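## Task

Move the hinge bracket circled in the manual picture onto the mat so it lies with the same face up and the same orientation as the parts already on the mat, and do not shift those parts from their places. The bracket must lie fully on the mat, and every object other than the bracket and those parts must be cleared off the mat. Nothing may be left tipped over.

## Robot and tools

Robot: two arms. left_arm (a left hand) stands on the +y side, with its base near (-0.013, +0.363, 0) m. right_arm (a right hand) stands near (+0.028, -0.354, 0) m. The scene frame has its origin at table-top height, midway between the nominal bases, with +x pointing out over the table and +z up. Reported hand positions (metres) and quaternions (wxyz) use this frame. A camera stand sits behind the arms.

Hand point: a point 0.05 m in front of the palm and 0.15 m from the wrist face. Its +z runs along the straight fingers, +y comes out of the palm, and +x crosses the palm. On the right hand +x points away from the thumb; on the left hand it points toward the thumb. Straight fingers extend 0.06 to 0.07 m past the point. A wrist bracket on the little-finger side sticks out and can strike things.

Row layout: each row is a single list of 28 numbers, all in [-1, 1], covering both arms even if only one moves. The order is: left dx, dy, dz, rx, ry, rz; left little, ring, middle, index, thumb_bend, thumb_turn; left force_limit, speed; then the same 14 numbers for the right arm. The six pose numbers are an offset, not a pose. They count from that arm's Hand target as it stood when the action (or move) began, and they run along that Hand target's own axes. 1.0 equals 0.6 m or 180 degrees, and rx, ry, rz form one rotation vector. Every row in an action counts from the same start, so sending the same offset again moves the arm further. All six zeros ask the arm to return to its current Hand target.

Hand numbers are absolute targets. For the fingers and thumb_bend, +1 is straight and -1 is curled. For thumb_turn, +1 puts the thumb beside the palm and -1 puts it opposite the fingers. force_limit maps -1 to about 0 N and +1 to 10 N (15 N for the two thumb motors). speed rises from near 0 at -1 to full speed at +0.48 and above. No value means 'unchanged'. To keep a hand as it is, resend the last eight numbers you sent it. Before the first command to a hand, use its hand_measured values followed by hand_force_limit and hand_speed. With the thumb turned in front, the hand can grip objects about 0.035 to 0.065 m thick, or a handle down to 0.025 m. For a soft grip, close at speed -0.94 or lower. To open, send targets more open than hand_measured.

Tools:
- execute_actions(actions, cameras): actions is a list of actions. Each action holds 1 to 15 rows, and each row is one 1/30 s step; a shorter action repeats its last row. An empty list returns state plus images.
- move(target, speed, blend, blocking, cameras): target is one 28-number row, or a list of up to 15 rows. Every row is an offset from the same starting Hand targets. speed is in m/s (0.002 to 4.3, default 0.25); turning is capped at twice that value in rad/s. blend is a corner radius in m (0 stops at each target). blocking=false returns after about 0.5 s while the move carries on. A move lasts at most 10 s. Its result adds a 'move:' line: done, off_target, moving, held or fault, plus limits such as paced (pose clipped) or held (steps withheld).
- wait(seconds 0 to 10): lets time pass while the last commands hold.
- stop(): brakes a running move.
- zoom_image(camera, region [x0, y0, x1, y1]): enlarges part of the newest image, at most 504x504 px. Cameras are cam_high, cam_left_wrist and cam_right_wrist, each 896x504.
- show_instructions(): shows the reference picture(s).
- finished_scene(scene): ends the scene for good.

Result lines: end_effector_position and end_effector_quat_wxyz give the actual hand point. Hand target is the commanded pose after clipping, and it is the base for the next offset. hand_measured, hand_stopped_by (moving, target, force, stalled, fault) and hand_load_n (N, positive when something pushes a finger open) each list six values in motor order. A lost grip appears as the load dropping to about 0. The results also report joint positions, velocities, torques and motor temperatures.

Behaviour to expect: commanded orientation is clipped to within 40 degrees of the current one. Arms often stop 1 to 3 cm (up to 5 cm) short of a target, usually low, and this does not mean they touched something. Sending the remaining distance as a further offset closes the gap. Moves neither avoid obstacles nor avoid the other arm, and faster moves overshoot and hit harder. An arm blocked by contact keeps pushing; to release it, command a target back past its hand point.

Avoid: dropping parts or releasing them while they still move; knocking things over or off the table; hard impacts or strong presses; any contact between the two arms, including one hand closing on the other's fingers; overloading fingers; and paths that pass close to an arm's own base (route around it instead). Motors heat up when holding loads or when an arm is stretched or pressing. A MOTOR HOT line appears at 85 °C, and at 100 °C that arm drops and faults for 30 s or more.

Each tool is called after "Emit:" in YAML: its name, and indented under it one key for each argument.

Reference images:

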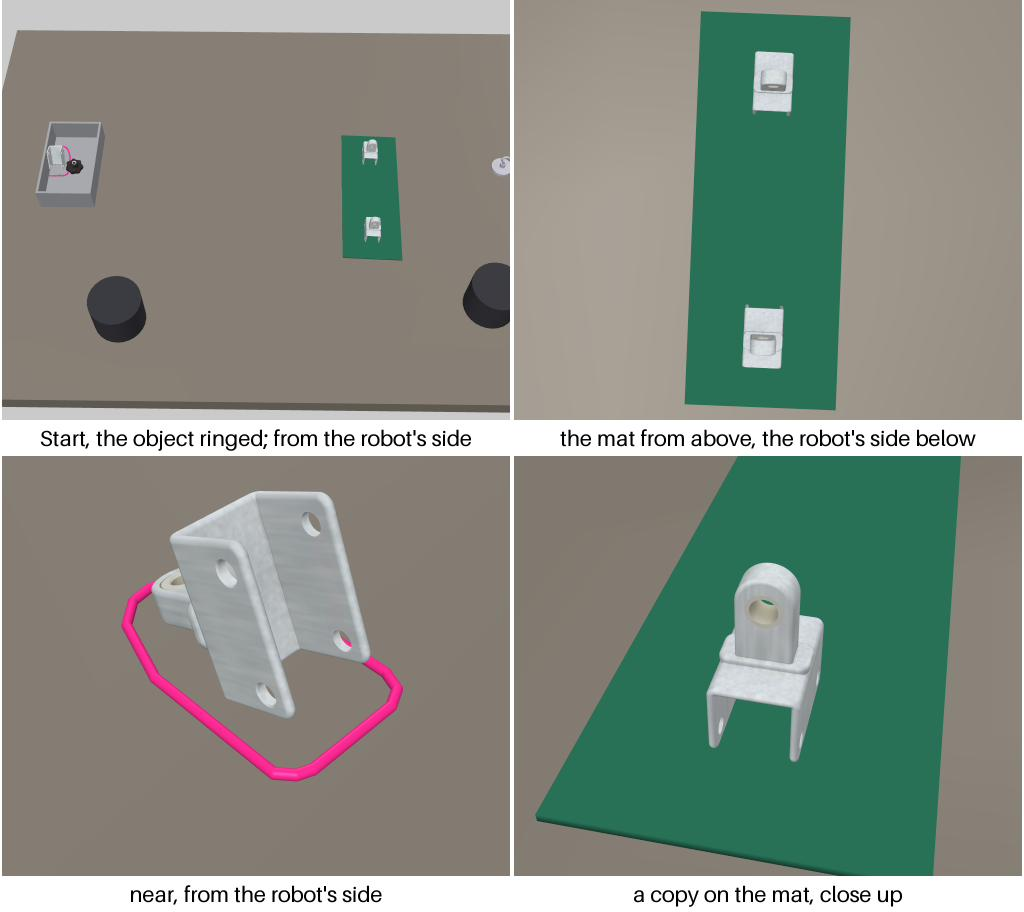

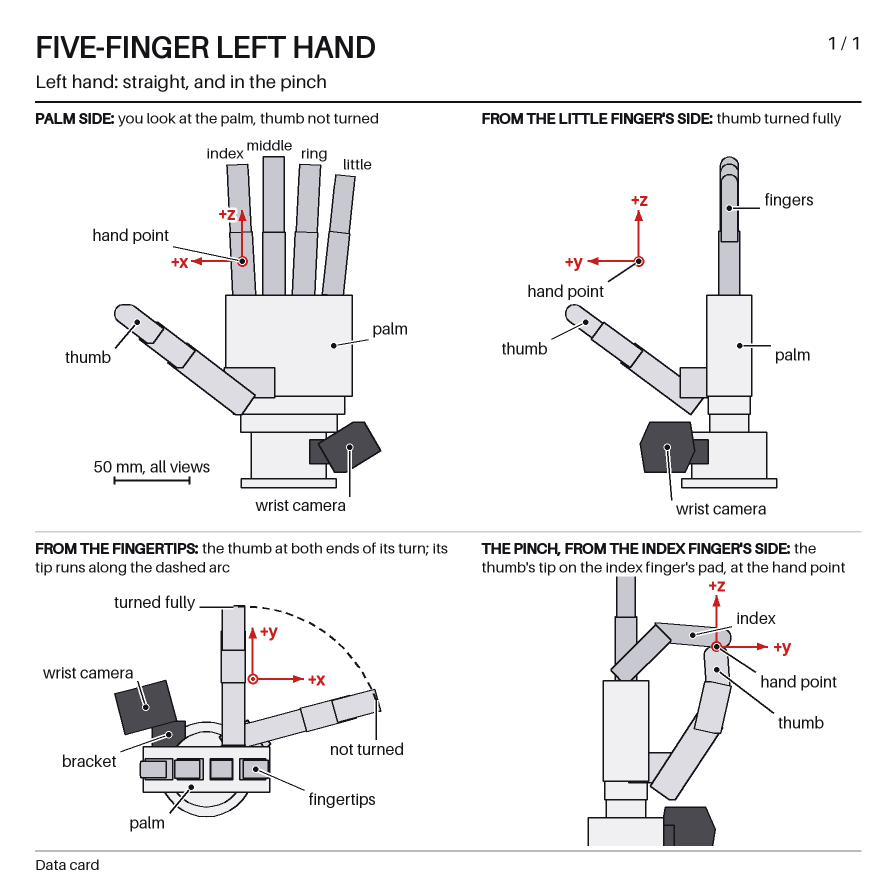

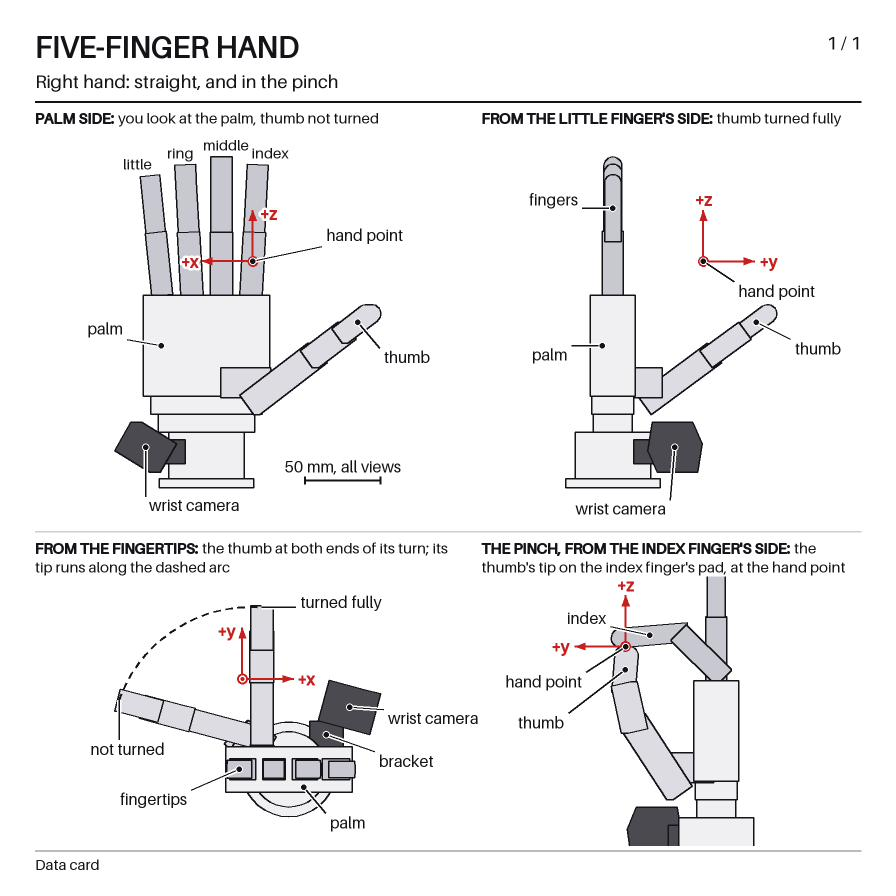

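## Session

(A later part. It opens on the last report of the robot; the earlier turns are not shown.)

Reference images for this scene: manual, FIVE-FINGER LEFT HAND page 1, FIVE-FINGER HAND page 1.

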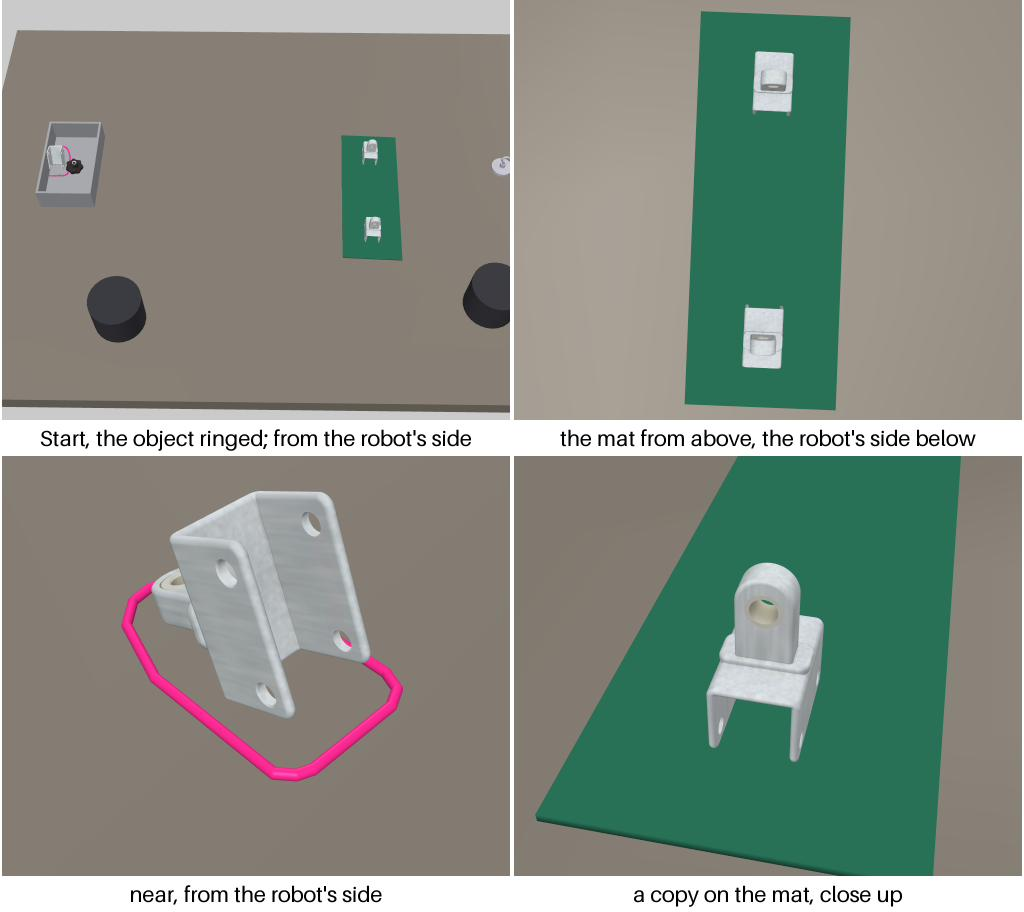

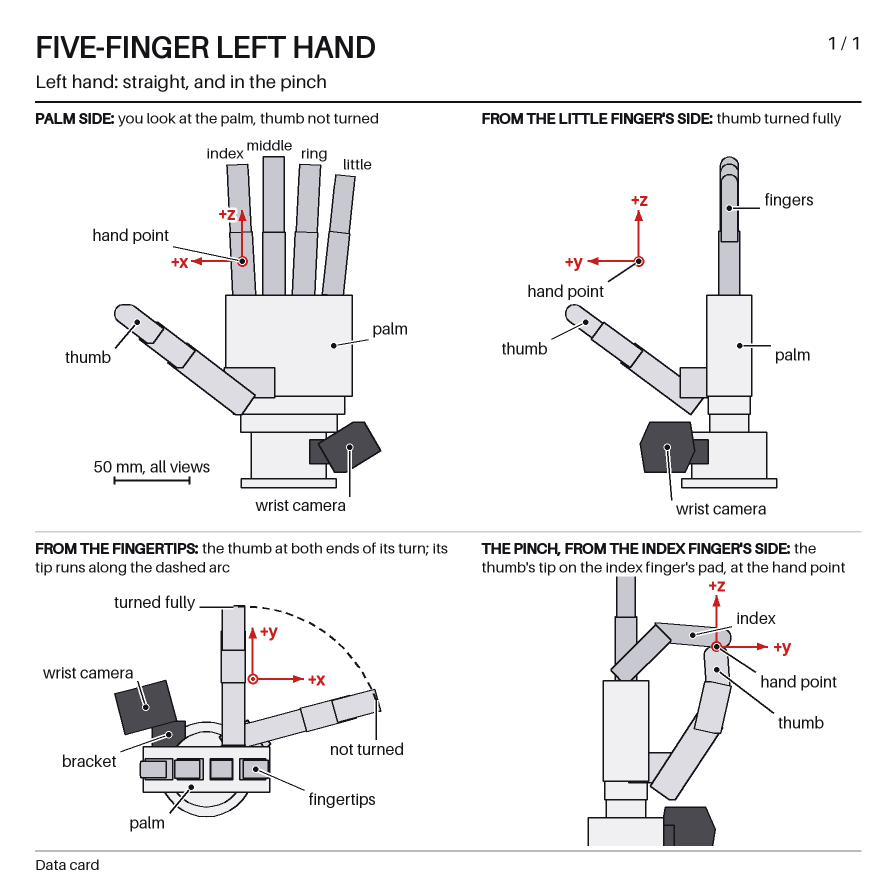

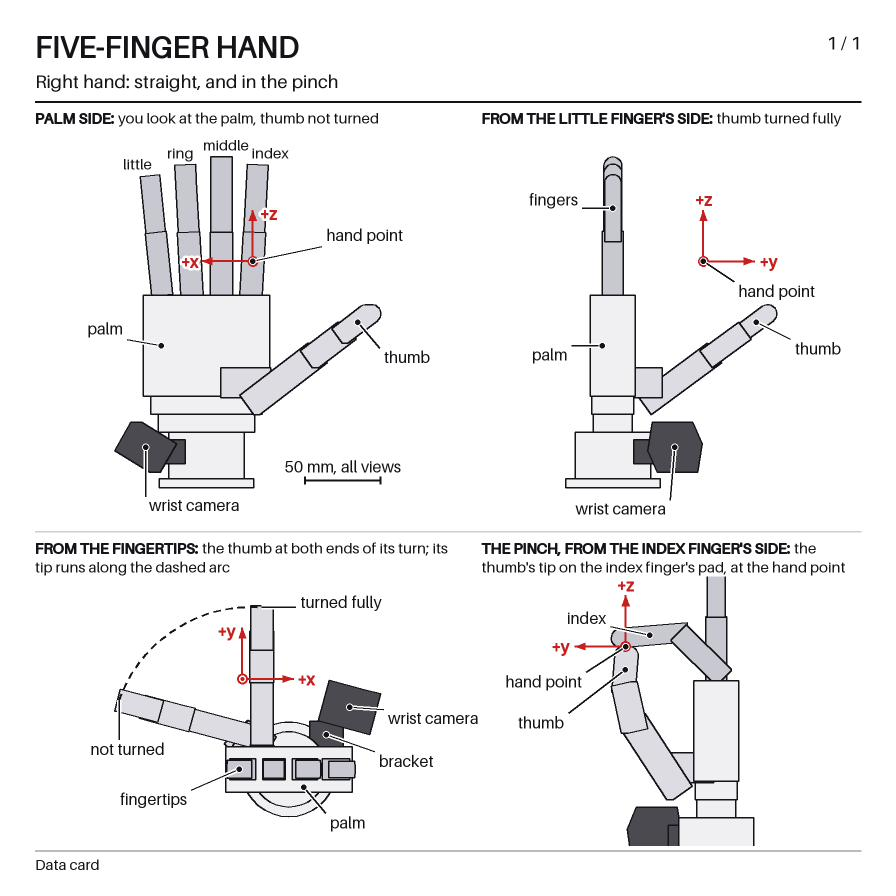

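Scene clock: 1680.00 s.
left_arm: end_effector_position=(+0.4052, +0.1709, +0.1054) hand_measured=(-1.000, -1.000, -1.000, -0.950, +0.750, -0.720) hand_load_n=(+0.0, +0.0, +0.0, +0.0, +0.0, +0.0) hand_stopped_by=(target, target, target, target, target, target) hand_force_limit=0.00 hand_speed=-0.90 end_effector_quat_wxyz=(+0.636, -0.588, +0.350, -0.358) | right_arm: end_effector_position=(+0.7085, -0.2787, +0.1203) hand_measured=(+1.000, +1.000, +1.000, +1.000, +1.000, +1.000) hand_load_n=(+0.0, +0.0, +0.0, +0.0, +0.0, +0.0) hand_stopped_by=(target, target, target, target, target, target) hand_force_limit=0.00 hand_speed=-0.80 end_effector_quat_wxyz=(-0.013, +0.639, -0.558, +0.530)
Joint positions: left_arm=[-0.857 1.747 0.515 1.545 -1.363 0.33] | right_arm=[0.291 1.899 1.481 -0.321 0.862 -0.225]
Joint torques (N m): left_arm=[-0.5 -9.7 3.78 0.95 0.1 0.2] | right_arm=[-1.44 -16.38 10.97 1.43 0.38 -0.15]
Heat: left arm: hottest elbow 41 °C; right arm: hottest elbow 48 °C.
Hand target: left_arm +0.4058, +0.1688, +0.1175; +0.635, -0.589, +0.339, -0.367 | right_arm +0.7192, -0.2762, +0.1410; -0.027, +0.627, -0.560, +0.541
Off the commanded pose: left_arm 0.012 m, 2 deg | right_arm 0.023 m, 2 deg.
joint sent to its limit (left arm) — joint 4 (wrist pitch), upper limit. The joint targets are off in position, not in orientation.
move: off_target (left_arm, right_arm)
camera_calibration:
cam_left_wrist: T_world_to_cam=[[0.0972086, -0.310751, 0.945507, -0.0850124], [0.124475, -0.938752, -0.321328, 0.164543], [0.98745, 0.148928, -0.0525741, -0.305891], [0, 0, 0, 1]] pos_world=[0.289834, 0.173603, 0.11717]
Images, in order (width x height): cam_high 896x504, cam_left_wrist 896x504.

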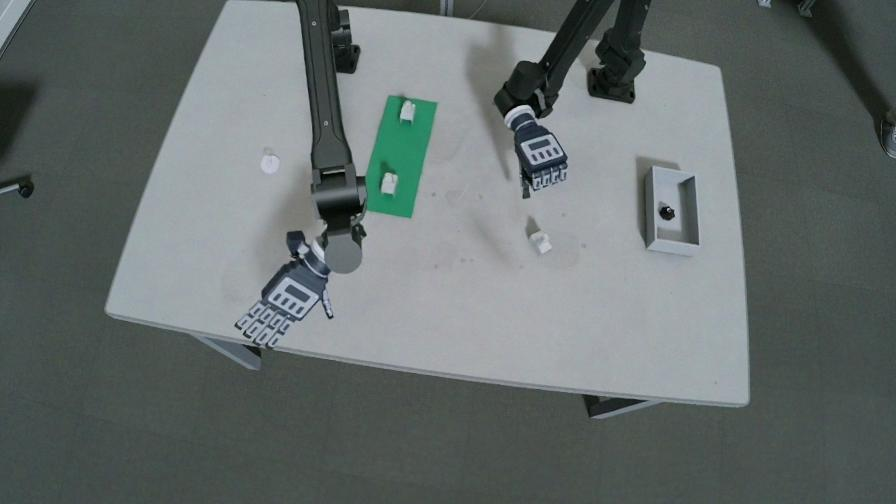

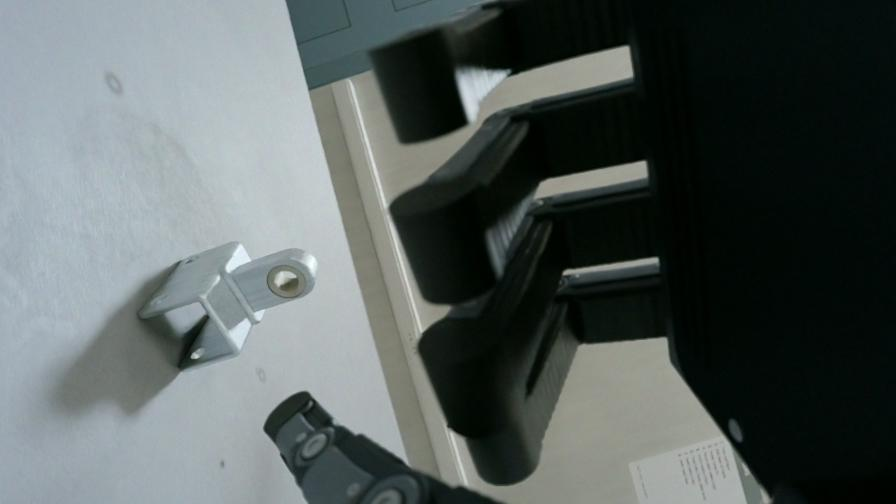

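Emit:
zoom_image:
  camera: "cam_left_wrist"
  region: [120, 220, 340, 390]

Emit:
zoom_image:
  camera: "cam_high"
  region: [515, 215, 565, 265]

Emit:
zoom_image:
  camera: "cam_high"
  region: [370, 160, 420, 210]

Emit:
zoom_image:
  camera: "cam_high"
  region: [385, 88, 435, 138]

Scaled by 2.291 from the camera's 896x504 image, which has a finer 1280x720 frame.

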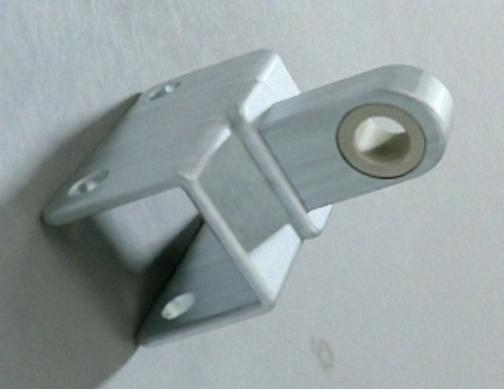

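Scaled by 10.080 from the camera's 896x504 image, which has a finer 1280x720 frame.

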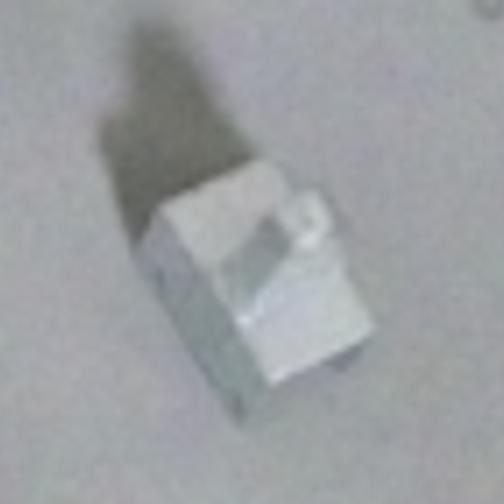

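Scaled by 10.080 from the camera's 896x504 image, which has a finer 1280x720 frame.

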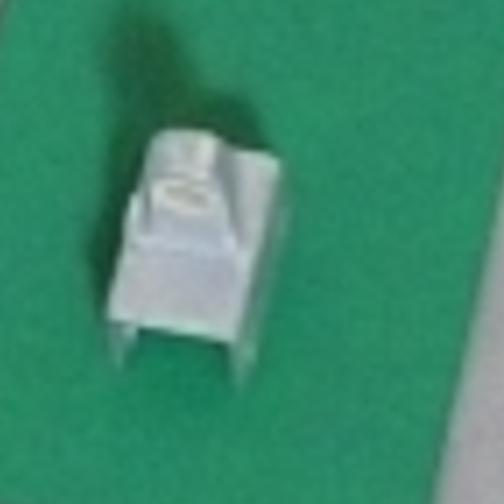

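Scaled by 10.080 from the camera's 896x504 image, which has a finer 1280x720 frame.

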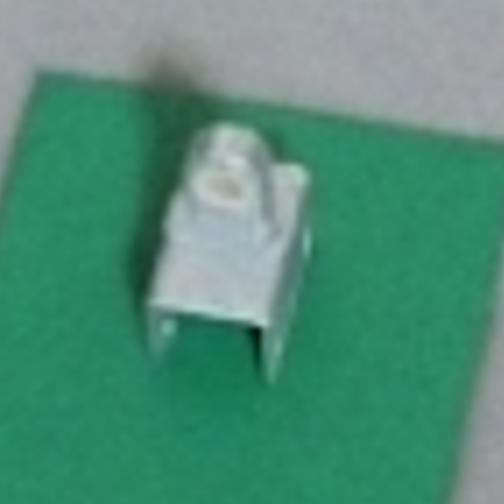

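Emit:
move:
  target:
    - [0,-0.0997,0.0076,0,0,0,-1,-1,-1,-0.06,0.52,-0.72,0.0,-0.8,0,0,0,0,0,0,1,1,1,1,1,1,0.0,-0.8]
    - [0.016,-0.095,0.1217,-0.193,0.486,0.1567,-1,-1,-1,-0.06,0.52,-0.72,0.0,-0.8,0,0,0,0,0,0,1,1,1,1,1,1,0.0,-0.8]
  speed: [0.1,0.12]
  cameras: ["cam_left_wrist","cam_high"]

Scene clock: 1818.40 s.
left_arm: end_effector_position=(+0.4494, +0.1930, +0.1560) hand_measured=(-1.000, -1.000, -1.000, -0.060, +0.520, -0.720) hand_load_n=(+0.0, +0.0, +0.0, +0.0, +0.0, +0.0) hand_stopped_by=(target, target, target, target, target, target) hand_force_limit=0.00 hand_speed=-0.80 end_effector_quat_wxyz=(+0.089, -0.247, +0.879, -0.398) | right_arm: end_effector_position=(+0.7085, -0.2787, +0.1203) hand_measured=(+1.000, +1.000, +1.000, +1.000, +1.000, +1.000) hand_load_n=(+0.0, +0.0, +0.0, +0.0, +0.0, +0.0) hand_stopped_by=(target, target, target, target, target, target) hand_force_limit=0.00 hand_speed=-0.80 end_effector_quat_wxyz=(-0.013, +0.639, -0.558, +0.530)
Joint positions: left_arm=[-0.142 1.452 1.123 -0.66 0.646 0.686] | right_arm=[0.291 1.899 1.481 -0.321 0.862 -0.225]
Joint torques (N m): left_arm=[0.67 -9.58 13.12 0.05 0.67 0.2] | right_arm=[-1.32 -16.44 10.99 1.46 0.38 -0.14]
Heat: left arm: hottest elbow 42 °C; right arm: hottest elbow 48 °C.
Hand target: left_arm +0.4698, +0.1949, +0.1799; +0.110, -0.235, +0.876, -0.408 | right_arm +0.7192, -0.2762, +0.1410; -0.027, +0.627, -0.560, +0.541
Off the commanded pose: left_arm 0.031 m, 3 deg | right_arm 0.023 m, 2 deg.
move: off_target (left_arm, right_arm)
camera_calibration:
cam_left_wrist: T_world_to_cam=[[0.0897645, -0.677685, 0.729853, -0.0224789], [-0.995606, -0.0414299, 0.0839808, 0.463043], [-0.0266748, -0.734184, -0.678426, 0.373667], [0, 0, 0, 1]] pos_world=[0.472994, 0.27829, 0.231025]
Images, in order (width x height): cam_high 896x504, cam_left_wrist 896x504.

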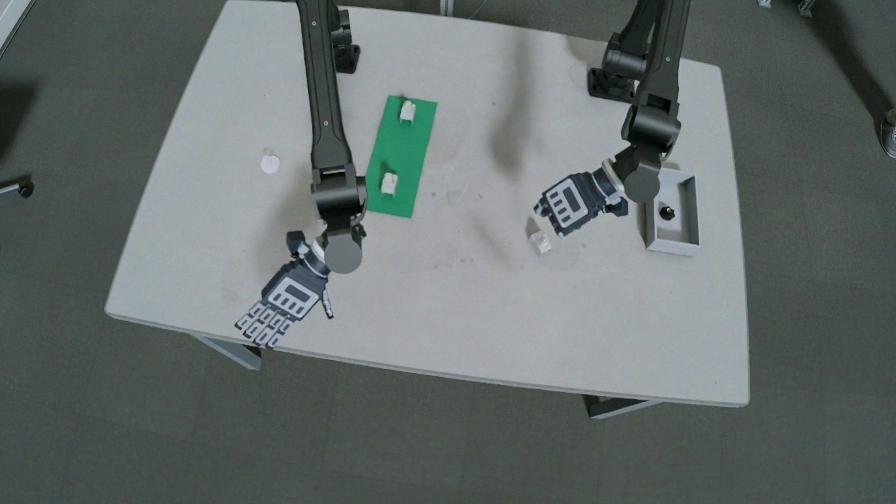

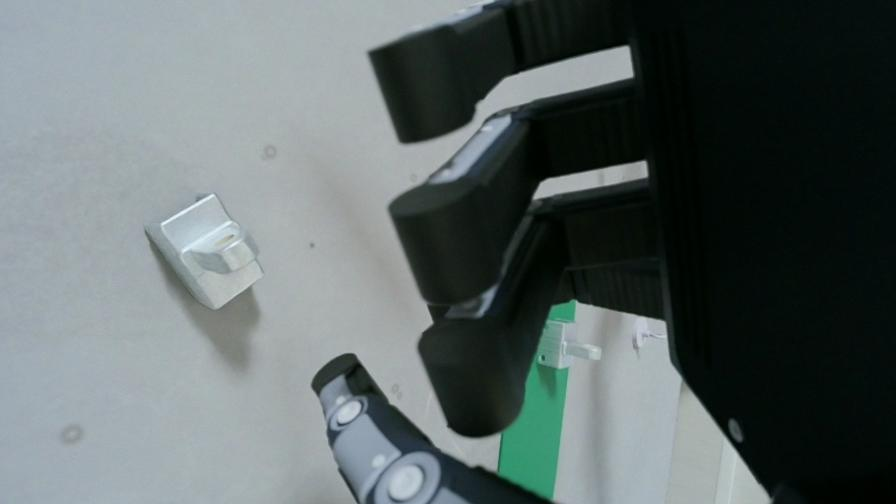

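Emit:
execute_actions:
  actions: []
  cameras: ["cam_high","cam_left_wrist"]

Scene clock: 1857.07 s.
left_arm: end_effector_position=(+0.4494, +0.1930, +0.1560) hand_measured=(-1.000, -1.000, -1.000, -0.060, +0.520, -0.720) hand_load_n=(+0.0, +0.0, +0.0, +0.0, +0.0, +0.0) hand_stopped_by=(target, target, target, target, target, target) hand_force_limit=0.00 hand_speed=-0.80 end_effector_quat_wxyz=(+0.089, -0.247, +0.879, -0.398) | right_arm: end_effector_position=(+0.7085, -0.2787, +0.1203) hand_measured=(+1.000, +1.000, +1.000, +1.000, +1.000, +1.000) hand_load_n=(+0.0, +0.0, +0.0, +0.0, +0.0, +0.0) hand_stopped_by=(target, target, target, target, target, target) hand_force_limit=0.00 hand_speed=-0.80 end_effector_quat_wxyz=(-0.013, +0.639, -0.558, +0.530)
Joint positions: left_arm=[-0.142 1.452 1.123 -0.66 0.646 0.686] | right_arm=[0.291 1.899 1.481 -0.321 0.862 -0.225]
Joint velocities: within noise
Joint torques (N m): left_arm=[0.38 -9.76 13.09 0.13 0.64 0.14] | right_arm=[-1.32 -16.26 11 1.42 0.38 -0.14]
Motor temperatures (°C): left_arm=[25 30 47 27 29 26] | right_arm=[26 37 48 29 28 26]
Heat: left arm: hottest elbow 47 °C; right arm: hottest elbow 48 °C.
Hand target: left_arm +0.4698, +0.1949, +0.1799; +0.110, -0.235, +0.876, -0.408 | right_arm +0.7192, -0.2762, +0.1410; -0.027, +0.627, -0.560, +0.541
Off the commanded pose: left_arm 0.031 m, 3 deg | right_arm 0.023 m, 2 deg.
camera_calibration:
cam_left_wrist: T_world_to_cam=[[0.0897645, -0.677685, 0.729853, -0.0224789], [-0.995606, -0.0414299, 0.0839808, 0.463043], [-0.0266748, -0.734184, -0.678426, 0.373667], [0, 0, 0, 1]] pos_world=[0.472994, 0.27829, 0.231025]
Images, in order (width x height): cam_high 896x504, cam_left_wrist 896x504.

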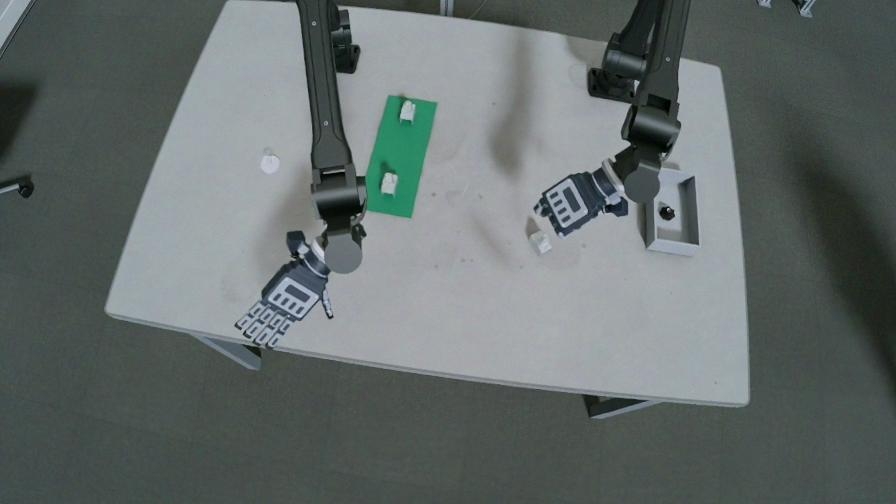

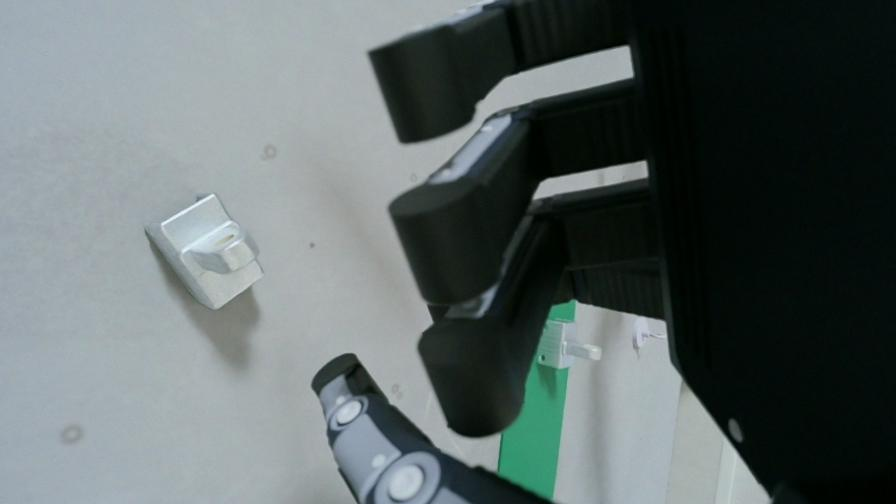

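Emit:
zoom_image:
  camera: "cam_left_wrist"
  region: [110, 160, 310, 360]

Emit:
zoom_image:
  camera: "cam_high"
  region: [350, 80, 450, 230]

Emit:
zoom_image:
  camera: "cam_high"
  region: [500, 200, 590, 275]

Scaled by 2.520 from the camera's 896x504 image, which has a finer 1280x720 frame.

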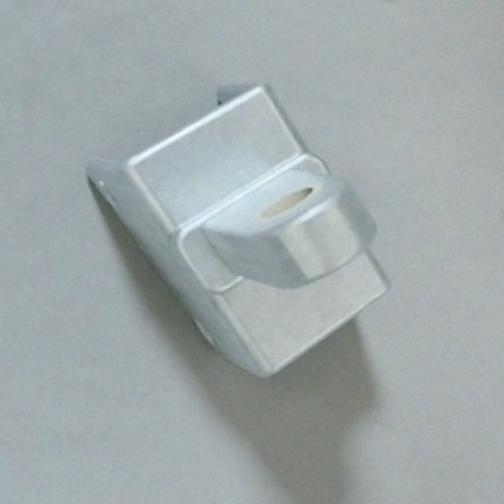

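Scaled by 3.360 from the camera's 896x504 image, which has a finer 1280x720 frame.

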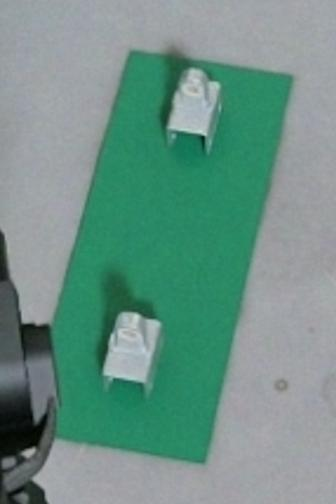

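Scaled by 5.600 from the camera's 896x504 image, which has a finer 1280x720 frame.

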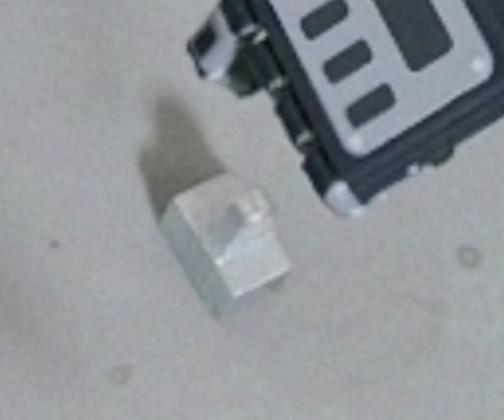

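Emit:
move:
  target: [-0.0095,0.1100,0.0892,0,-0.0234,-0.0197,-1,-1,-1,-0.06,0.52,-0.72,0.0,-0.8,0,0,0,0,0,0,1,1,1,1,1,1,0.0,-0.8]
  speed: 0.08
  cameras: ["cam_left_wrist"]

Scene clock: 1989.50 s.
left_arm: end_effector_position=(+0.4605, +0.1961, +0.0866) hand_measured=(-1.000, -1.000, -1.000, -0.060, +0.520, -0.720) hand_load_n=(+0.0, +0.0, +0.0, +0.0, +0.0, +0.0) hand_stopped_by=(target, target, target, target, target, target) hand_force_limit=0.00 hand_speed=-0.80 end_effector_quat_wxyz=(+0.113, -0.272, +0.871, -0.394) | right_arm: end_effector_position=(+0.7085, -0.2787, +0.1203) hand_measured=(+1.000, +1.000, +1.000, +1.000, +1.000, +1.000) hand_load_n=(+0.0, +0.0, +0.0, +0.0, +0.0, +0.0) hand_stopped_by=(target, target, target, target, target, target) hand_force_limit=0.00 hand_speed=-0.80 end_effector_quat_wxyz=(-0.013, +0.639, -0.558, +0.530)
Joint positions: left_arm=[-0.142 1.526 0.999 -0.407 0.599 0.626] | right_arm=[0.291 1.899 1.481 -0.321 0.862 -0.225]
Joint torques (N m): left_arm=[0.38 -10.05 8.76 1.92 0.13 -0.08] | right_arm=[-1.26 -16.26 10.97 1.4 0.38 -0.14]
Motor temperatures (°C): left_arm=[25 30 53 27 30 26] | right_arm=[26 37 48 29 28 26]
Heat: left arm: hottest elbow 53 °C; right arm: hottest elbow 48 °C.
Hand target: left_arm +0.4740, +0.1990, +0.0949; +0.129, -0.276, +0.863, -0.402 | right_arm +0.7192, -0.2762, +0.1410; -0.027, +0.627, -0.560, +0.541
Off the commanded pose: left_arm 0.016 m, 2 deg | right_arm 0.023 m, 2 deg.
move: off_target (left_arm, right_arm)
camera_calibration:
cam_left_wrist: T_world_to_cam=[[0.119454, -0.676729, 0.726476, 0.0156507], [-0.992143, -0.108774, 0.0618115, 0.493649], [0.0371924, -0.728152, -0.684406, 0.299101], [0, 0, 0, 1]] pos_world=[0.476777, 0.282078, 0.162823]
Images, in order (width x height): cam_left_wrist 896x504.

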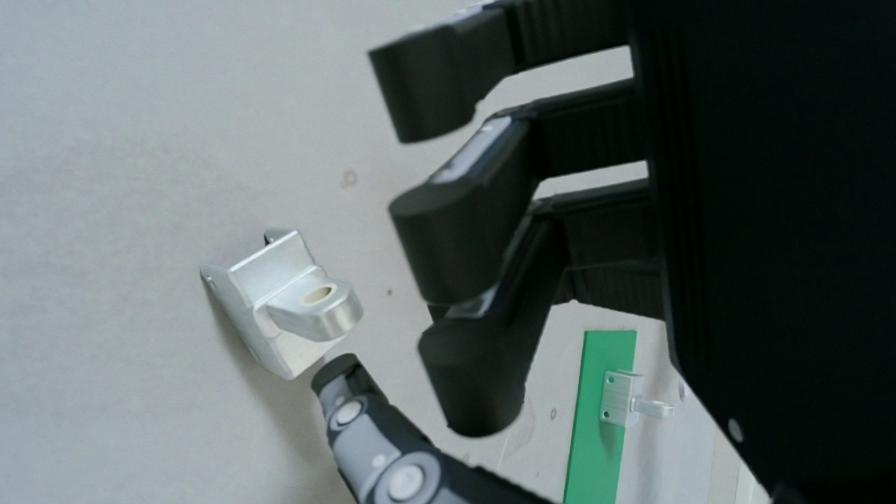

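Emit:
move:
  target: [0.0013,0.0288,0.0353,0,0,0,-1,-1,-1,-0.06,0.52,-0.72,0.0,-0.8,0,0,0,0,0,0,1,1,1,1,1,1,0.0,-0.8]
  speed: 0.05
  cameras: ["cam_left_wrist"]

Scene clock: 2023.63 s.
left_arm: end_effector_position=(+0.4645, +0.1961, +0.0604) hand_measured=(-1.000, -1.000, -1.000, -0.060, +0.520, -0.720) hand_load_n=(+0.0, +0.0, +0.0, +0.0, +0.0, +0.0) hand_stopped_by=(target, target, target, target, target, target) hand_force_limit=0.00 hand_speed=-0.80 end_effector_quat_wxyz=(+0.115, -0.276, +0.869, -0.394) | right_arm: end_effector_position=(+0.7085, -0.2787, +0.1203) hand_measured=(+1.000, +1.000, +1.000, +1.000, +1.000, +1.000) hand_load_n=(+0.0, +0.0, +0.0, +0.0, +0.0, +0.0) hand_stopped_by=(target, target, target, target, target, target) hand_force_limit=0.00 hand_speed=-0.80 end_effector_quat_wxyz=(-0.013, +0.639, -0.558, +0.530)
Joint positions: left_arm=[-0.142 1.572 0.971 -0.327 0.593 0.617] | right_arm=[0.291 1.899 1.481 -0.321 0.862 -0.225]
Joint torques (N m): left_arm=[-0.38 -10.34 8.35 1.72 0.08 -0.08] | right_arm=[-1.38 -16.38 10.99 1.42 0.38 -0.13]
Heat: left arm: hottest elbow 50 °C; right arm: hottest elbow 48 °C.
Hand target: left_arm +0.4763, +0.1944, +0.0681; +0.129, -0.276, +0.863, -0.402 | right_arm +0.7192, -0.2762, +0.1410; -0.027, +0.627, -0.560, +0.541
Off the commanded pose: left_arm 0.014 m, 2 deg | right_arm 0.023 m, 2 deg.
move: off_target (left_arm, right_arm)
camera_calibration:
cam_left_wrist: T_world_to_cam=[[0.125346, -0.675707, 0.726435, 0.0312834], [-0.991095, -0.118453, 0.0608321, 0.500616], [0.0449434, -0.727591, -0.684537, 0.27727], [0, 0, 0, 1]] pos_world=[0.479775, 0.282177, 0.136623]
Images, in order (width x height): cam_left_wrist 896x504.

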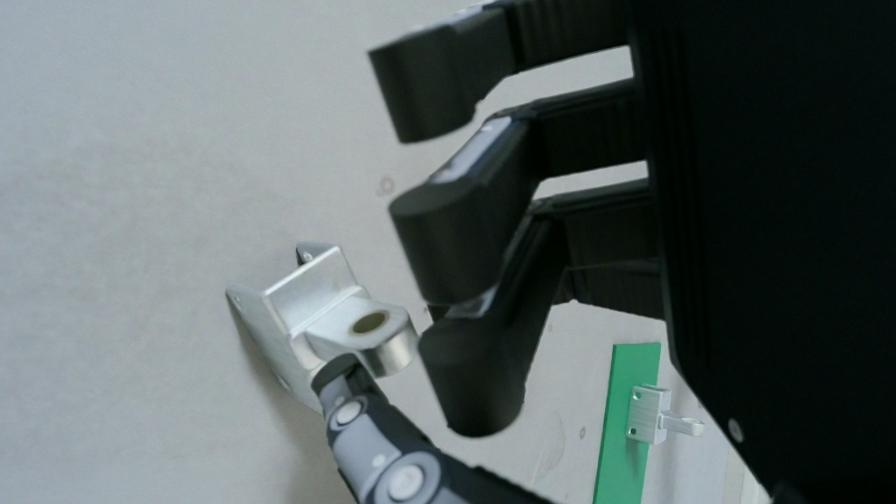

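Emit:
move:
  target: [0.0112,-0.0060,0.0071,0,0,0,-1,-1,-1,-0.06,0.52,-0.72,0.0,-0.8,0,0,0,0,0,0,1,1,1,1,1,1,0.0,-0.8]
  speed: 0.05
  cameras: ["cam_left_wrist"]

Scene clock: 2046.13 s.
left_arm: end_effector_position=(+0.4647, +0.1933, +0.0596) hand_measured=(-1.000, -1.000, -1.000, -0.060, +0.520, -0.720) hand_load_n=(+0.0, +0.0, +0.0, +0.0, +0.0, +0.0) hand_stopped_by=(target, target, target, target, target, target) hand_force_limit=0.00 hand_speed=-0.80 end_effector_quat_wxyz=(+0.116, -0.282, +0.868, -0.392) | right_arm: end_effector_position=(+0.7085, -0.2787, +0.1203) hand_measured=(+1.000, +1.000, +1.000, +1.000, +1.000, +1.000) hand_load_n=(+0.0, +0.0, +0.0, +0.0, +0.0, +0.0) hand_stopped_by=(target, target, target, target, target, target) hand_force_limit=0.00 hand_speed=-0.80 end_effector_quat_wxyz=(-0.013, +0.639, -0.558, +0.530)
Joint positions: left_arm=[-0.15 1.572 0.968 -0.316 0.58 0.599] | right_arm=[0.291 1.899 1.481 -0.321 0.862 -0.225]
Joint torques (N m): left_arm=[-0.73 -9.88 8.36 1.65 0.13 -0.07] | right_arm=[-1.44 -16.32 10.99 1.44 0.38 -0.14]
Heat: left arm: hottest elbow 49 °C; right arm: hottest elbow 48 °C.
Hand target: left_arm +0.4741, +0.1860, +0.0681; +0.129, -0.276, +0.863, -0.402 | right_arm +0.7192, -0.2762, +0.1410; -0.027, +0.627, -0.560, +0.541
Off the commanded pose: left_arm 0.015 m, 2 deg | right_arm 0.023 m, 2 deg.
move: off_target (left_arm, right_arm)
camera_calibration:
cam_left_wrist: T_world_to_cam=[[0.135096, -0.674812, 0.725519, 0.0253161], [-0.989469, -0.130278, 0.0630722, 0.501972], [0.051957, -0.7264, -0.685306, 0.271195], [0, 0, 0, 1]] pos_world=[0.479176, 0.279475, 0.135823]
Images, in order (width x height): cam_left_wrist 896x504.

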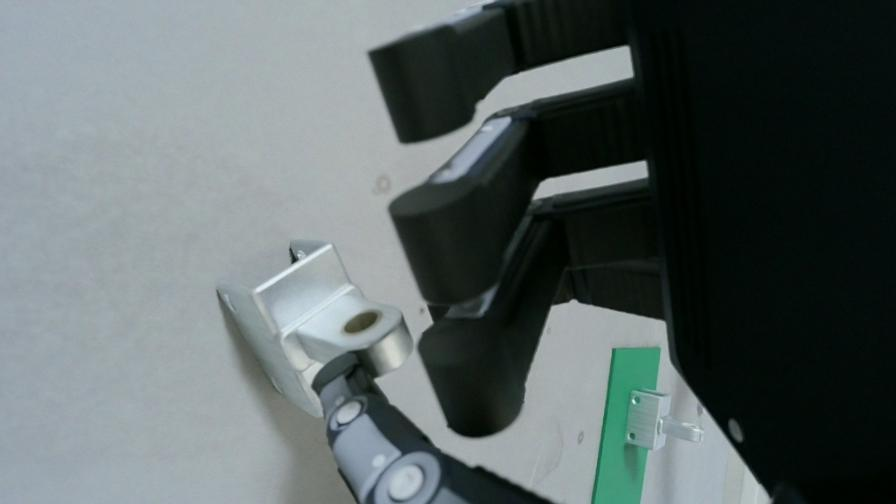

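Emit:
move:
  target: [0.0075,0.0167,0.0203,0,0,0,-1,-1,-1,-0.06,0.52,-0.72,0.0,-0.8,0,0,0,0,0,0,1,1,1,1,1,1,0.0,-0.8]
  speed: 0.04
  cameras: ["cam_left_wrist"]

Scene clock: 2054.47 s.
left_arm: end_effector_position=(+0.4623, +0.1897, +0.0459) hand_measured=(-1.000, -1.000, -1.000, -0.060, +0.520, -0.720) hand_load_n=(+0.0, +0.0, +0.0, +0.0, +0.5, +0.0) hand_stopped_by=(target, target, target, target, target, target) hand_force_limit=0.00 hand_speed=-0.80 end_effector_quat_wxyz=(+0.118, -0.282, +0.868, -0.392) | right_arm: end_effector_position=(+0.7085, -0.2787, +0.1203) hand_measured=(+1.000, +1.000, +1.000, +1.000, +1.000, +1.000) hand_load_n=(+0.0, +0.0, +0.0, +0.0, +0.0, +0.0) hand_stopped_by=(target, target, target, target, target, target) hand_force_limit=0.00 hand_speed=-0.80 end_effector_quat_wxyz=(-0.013, +0.639, -0.558, +0.530)
Joint positions: left_arm=[-0.159 1.589 0.943 -0.267 0.573 0.588] | right_arm=[0.291 1.899 1.481 -0.321 0.862 -0.225]
Joint torques (N m): left_arm=[-0.79 -10.29 8.09 1.87 0.16 -0.08] | right_arm=[-1.32 -16.44 10.99 1.47 0.38 -0.15]
Motor temperatures (°C): left_arm=[25 31 48 28 29 26] | right_arm=[26 37 48 29 28 26]
Heat: left arm: hottest elbow 48 °C; right arm: hottest elbow 48 °C.
Hand target: left_arm +0.4721, +0.1810, +0.0526; +0.129, -0.276, +0.863, -0.402 | right_arm +0.7192, -0.2762, +0.1410; -0.027, +0.627, -0.560, +0.541
Off the commanded pose: left_arm 0.015 m, 2 deg | right_arm 0.023 m, 2 deg.
move: off_target (left_arm, right_arm)
camera_calibration:
cam_left_wrist: T_world_to_cam=[[0.135491, -0.674696, 0.725553, 0.0329078], [-0.989242, -0.13289, 0.0611576, 0.500436], [0.0551558, -0.726034, -0.685443, 0.257797], [0, 0, 0, 1]] pos_world=[0.476374, 0.275875, 0.122223]
Images, in order (width x height): cam_left_wrist 896x504.

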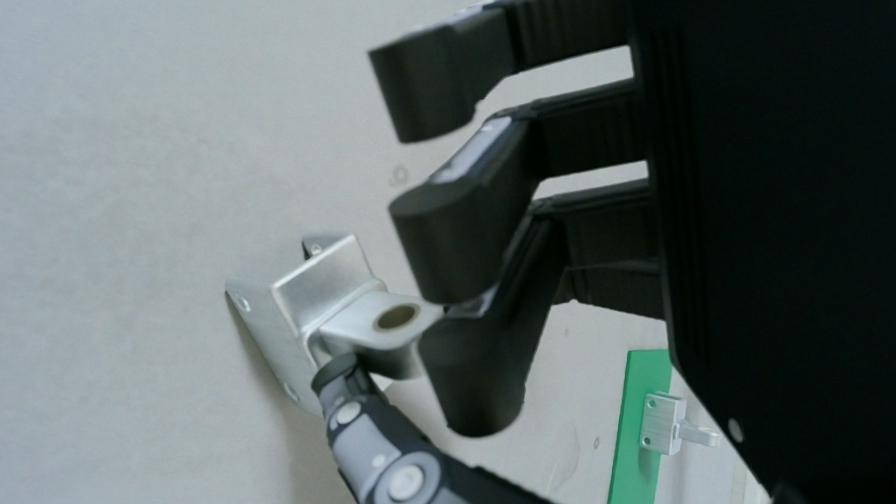

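Emit:
execute_actions:
  actions:
    - [[0,0,0,0,0,0,-1,-1,-1,-0.3,0.52,-0.72,-0.4,-0.9,0,0,0,0,0,0,1,1,1,1,1,1,0.0,-0.8]]
    - [[0,0,0,0,0,0,-1,-1,-1,-0.3,0.52,-0.72,-0.4,-0.9,0,0,0,0,0,0,1,1,1,1,1,1,0.0,-0.8]]
    - [[0,0,0,0,0,0,-1,-1,-1,-0.3,0.52,-0.72,-0.4,-0.9,0,0,0,0,0,0,1,1,1,1,1,1,0.0,-0.8]]
  cameras: ["cam_left_wrist"]

Scene clock: 2072.60 s.
left_arm: end_effector_position=(+0.4623, +0.1899, +0.0451) hand_measured=(-1.000, -1.000, -1.000, -0.234, +0.522, -0.720) hand_load_n=(+0.0, +0.0, +0.0, +4.0, +4.5, +0.0) hand_stopped_by=(target, target, target, force, target, target) hand_force_limit=-0.40 hand_speed=-0.90 end_effector_quat_wxyz=(+0.118, -0.283, +0.868, -0.391) | right_arm: end_effector_position=(+0.7085, -0.2787, +0.1203) hand_measured=(+1.000, +1.000, +1.000, +1.000, +1.000, +1.000) hand_load_n=(+0.0, +0.0, +0.0, +0.0, +0.0, -0.5) hand_stopped_by=(target, target, target, target, target, target) hand_force_limit=0.00 hand_speed=-0.80 end_effector_quat_wxyz=(-0.013, +0.639, -0.558, +0.530)
Joint positions: left_arm=[-0.159 1.59 0.943 -0.267 0.571 0.588] | right_arm=[0.291 1.899 1.481 -0.321 0.862 -0.225]
Joint torques (N m): left_arm=[-1.38 -10.05 8.16 1.81 0.17 -0.11] | right_arm=[-1.2 -16.32 11 1.44 0.39 -0.15]
Heat: left arm: hottest elbow 47 °C; right arm: hottest elbow 48 °C.
Hand target: left_arm +0.4721, +0.1810, +0.0526; +0.129, -0.276, +0.863, -0.402 | right_arm +0.7192, -0.2762, +0.1410; -0.027, +0.627, -0.560, +0.541
Off the commanded pose: left_arm 0.015 m, 2 deg | right_arm 0.023 m, 2 deg.
camera_calibration:
cam_left_wrist: T_world_to_cam=[[0.137116, -0.675643, 0.724365, 0.0331815], [-0.98903, -0.133939, 0.0622841, 0.500558], [0.054939, -0.72496, -0.686597, 0.257408], [0, 0, 0, 1]] pos_world=[0.476375, 0.276074, 0.121523]
Images, in order (width x height): cam_left_wrist 896x504.

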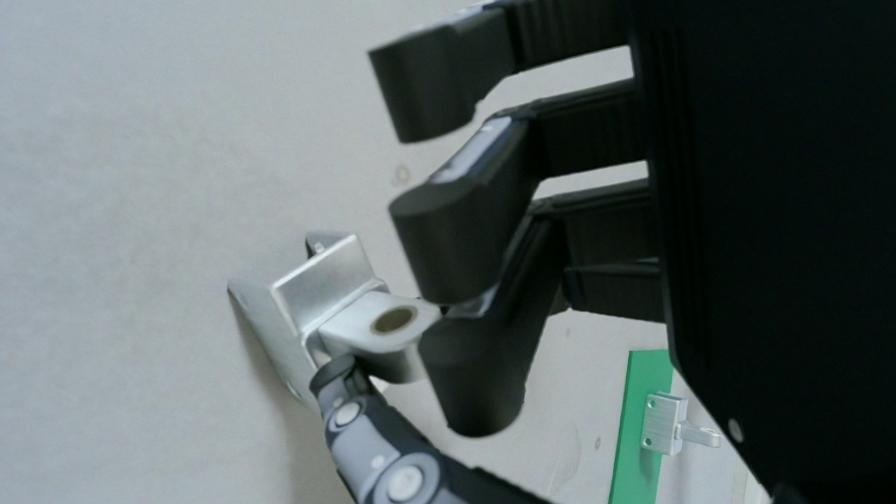

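Emit:
execute_actions:
  actions:
    - [[0,0,0,0,0,0,-1,-1,-1,-0.6,0.2,-0.72,0.3,-0.9,0,0,0,0,0,0,1,1,1,1,1,1,0.0,-0.8]]
    - [[0,0,0,0,0,0,-1,-1,-1,-0.6,0.2,-0.72,0.3,-0.9,0,0,0,0,0,0,1,1,1,1,1,1,0.0,-0.8]]

Emit:
move:
  target: [0,-0.0383,-0.0322,0,0,0,-1,-1,-1,-0.6,0.2,-0.72,0.3,-0.9,0,0,0,0,0,0,1,1,1,1,1,1,0.0,-0.8]
  speed: 0.05
  cameras: ["cam_left_wrist"]

Scene clock: 2081.37 s.
left_arm: end_effector_position=(+0.4624, +0.1892, +0.0452) hand_measured=(-1.000, -1.000, -1.000, -0.242, +0.508, -0.720) hand_load_n=(+0.0, +0.0, +0.0, +8.5, +10.0, -0.5) hand_stopped_by=(target, target, target, force, force, target) hand_force_limit=0.30 hand_speed=-0.90 end_effector_quat_wxyz=(+0.118, -0.282, +0.868, -0.392) | right_arm: end_effector_position=(+0.7085, -0.2787, +0.1203) hand_measured=(+1.000, +1.000, +1.000, +1.000, +1.000, +1.000) hand_load_n=(+0.0, +0.0, +0.0, +0.0, +0.5, +0.0) hand_stopped_by=(target, target, target, target, target, target) hand_force_limit=0.00 hand_speed=-0.80 end_effector_quat_wxyz=(-0.013, +0.639, -0.558, +0.530)
Joint positions: left_arm=[-0.161 1.59 0.943 -0.265 0.571 0.588] | right_arm=[0.291 1.899 1.481 -0.321 0.862 -0.225]
Joint torques (N m): left_arm=[-1.2 -10.17 8.17 1.83 0.16 -0.04] | right_arm=[-1.38 -16.32 11 1.37 0.39 -0.14]
Heat: left arm: hottest elbow 47 °C; right arm: hottest elbow 48 °C.
Hand target: left_arm +0.4721, +0.1810, +0.0526; +0.129, -0.276, +0.863, -0.402 | right_arm +0.7192, -0.2762, +0.1410; -0.027, +0.627, -0.560, +0.541
Off the commanded pose: left_arm 0.015 m, 2 deg | right_arm 0.023 m, 2 deg.

Scene clock: 2082.67 s.
left_arm: end_effector_position=(+0.4538, +0.1905, +0.0472) hand_measured=(-1.000, -1.000, -1.000, -0.242, +0.508, -0.720) hand_load_n=(+0.0, +0.0, +0.0, +9.5, +10.0, +0.0) hand_stopped_by=(target, target, target, force, force, target) hand_force_limit=0.30 hand_speed=-0.90 end_effector_quat_wxyz=(+0.106, -0.287, +0.870, -0.386) | right_arm: end_effector_position=(+0.7085, -0.2787, +0.1203) hand_measured=(+1.000, +1.000, +1.000, +1.000, +1.000, +1.000) hand_load_n=(+0.0, +0.0, +0.0, +0.0, +0.0, +0.0) hand_stopped_by=(target, target, target, target, target, target) hand_force_limit=0.00 hand_speed=-0.80 end_effector_quat_wxyz=(-0.013, +0.639, -0.558, +0.530)
Joint positions: left_arm=[-0.161 1.578 0.943 -0.307 0.571 0.588] | right_arm=[0.291 1.899 1.481 -0.321 0.862 -0.225]
Joint torques (N m): left_arm=[-0.26 -13.27 11.1 0.06 0.21 -0.09] | right_arm=[-1.32 -16.38 10.97 1.44 0.38 -0.14]
Heat: left arm: hottest elbow 47 °C; right arm: hottest elbow 48 °C.
Hand target: left_arm +0.4721, +0.1810, +0.0826; +0.129, -0.276, +0.863, -0.402 | right_arm +0.7192, -0.2762, +0.1410; -0.027, +0.627, -0.560, +0.541
Off the commanded pose: left_arm 0.041 m, 4 deg | right_arm 0.023 m, 2 deg.
move: off_target (left_arm, right_arm)
camera_calibration:
cam_left_wrist: T_world_to_cam=[[0.155771, -0.67888, 0.717536, 0.0256938], [-0.98717, -0.132795, 0.0886661, 0.489793], [0.0350914, -0.722141, -0.690855, 0.26835], [0, 0, 0, 1]] pos_world=[0.47009, 0.276272, 0.123527]
Images, in order (width x height): cam_left_wrist 896x504.

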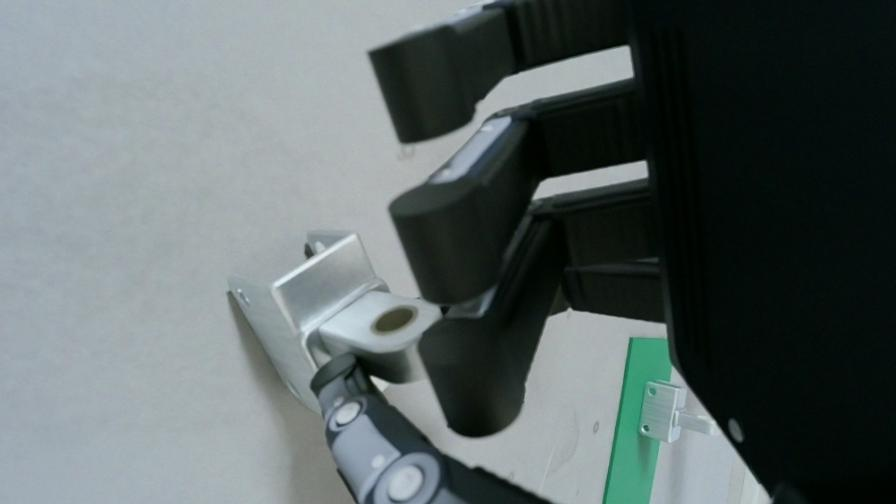

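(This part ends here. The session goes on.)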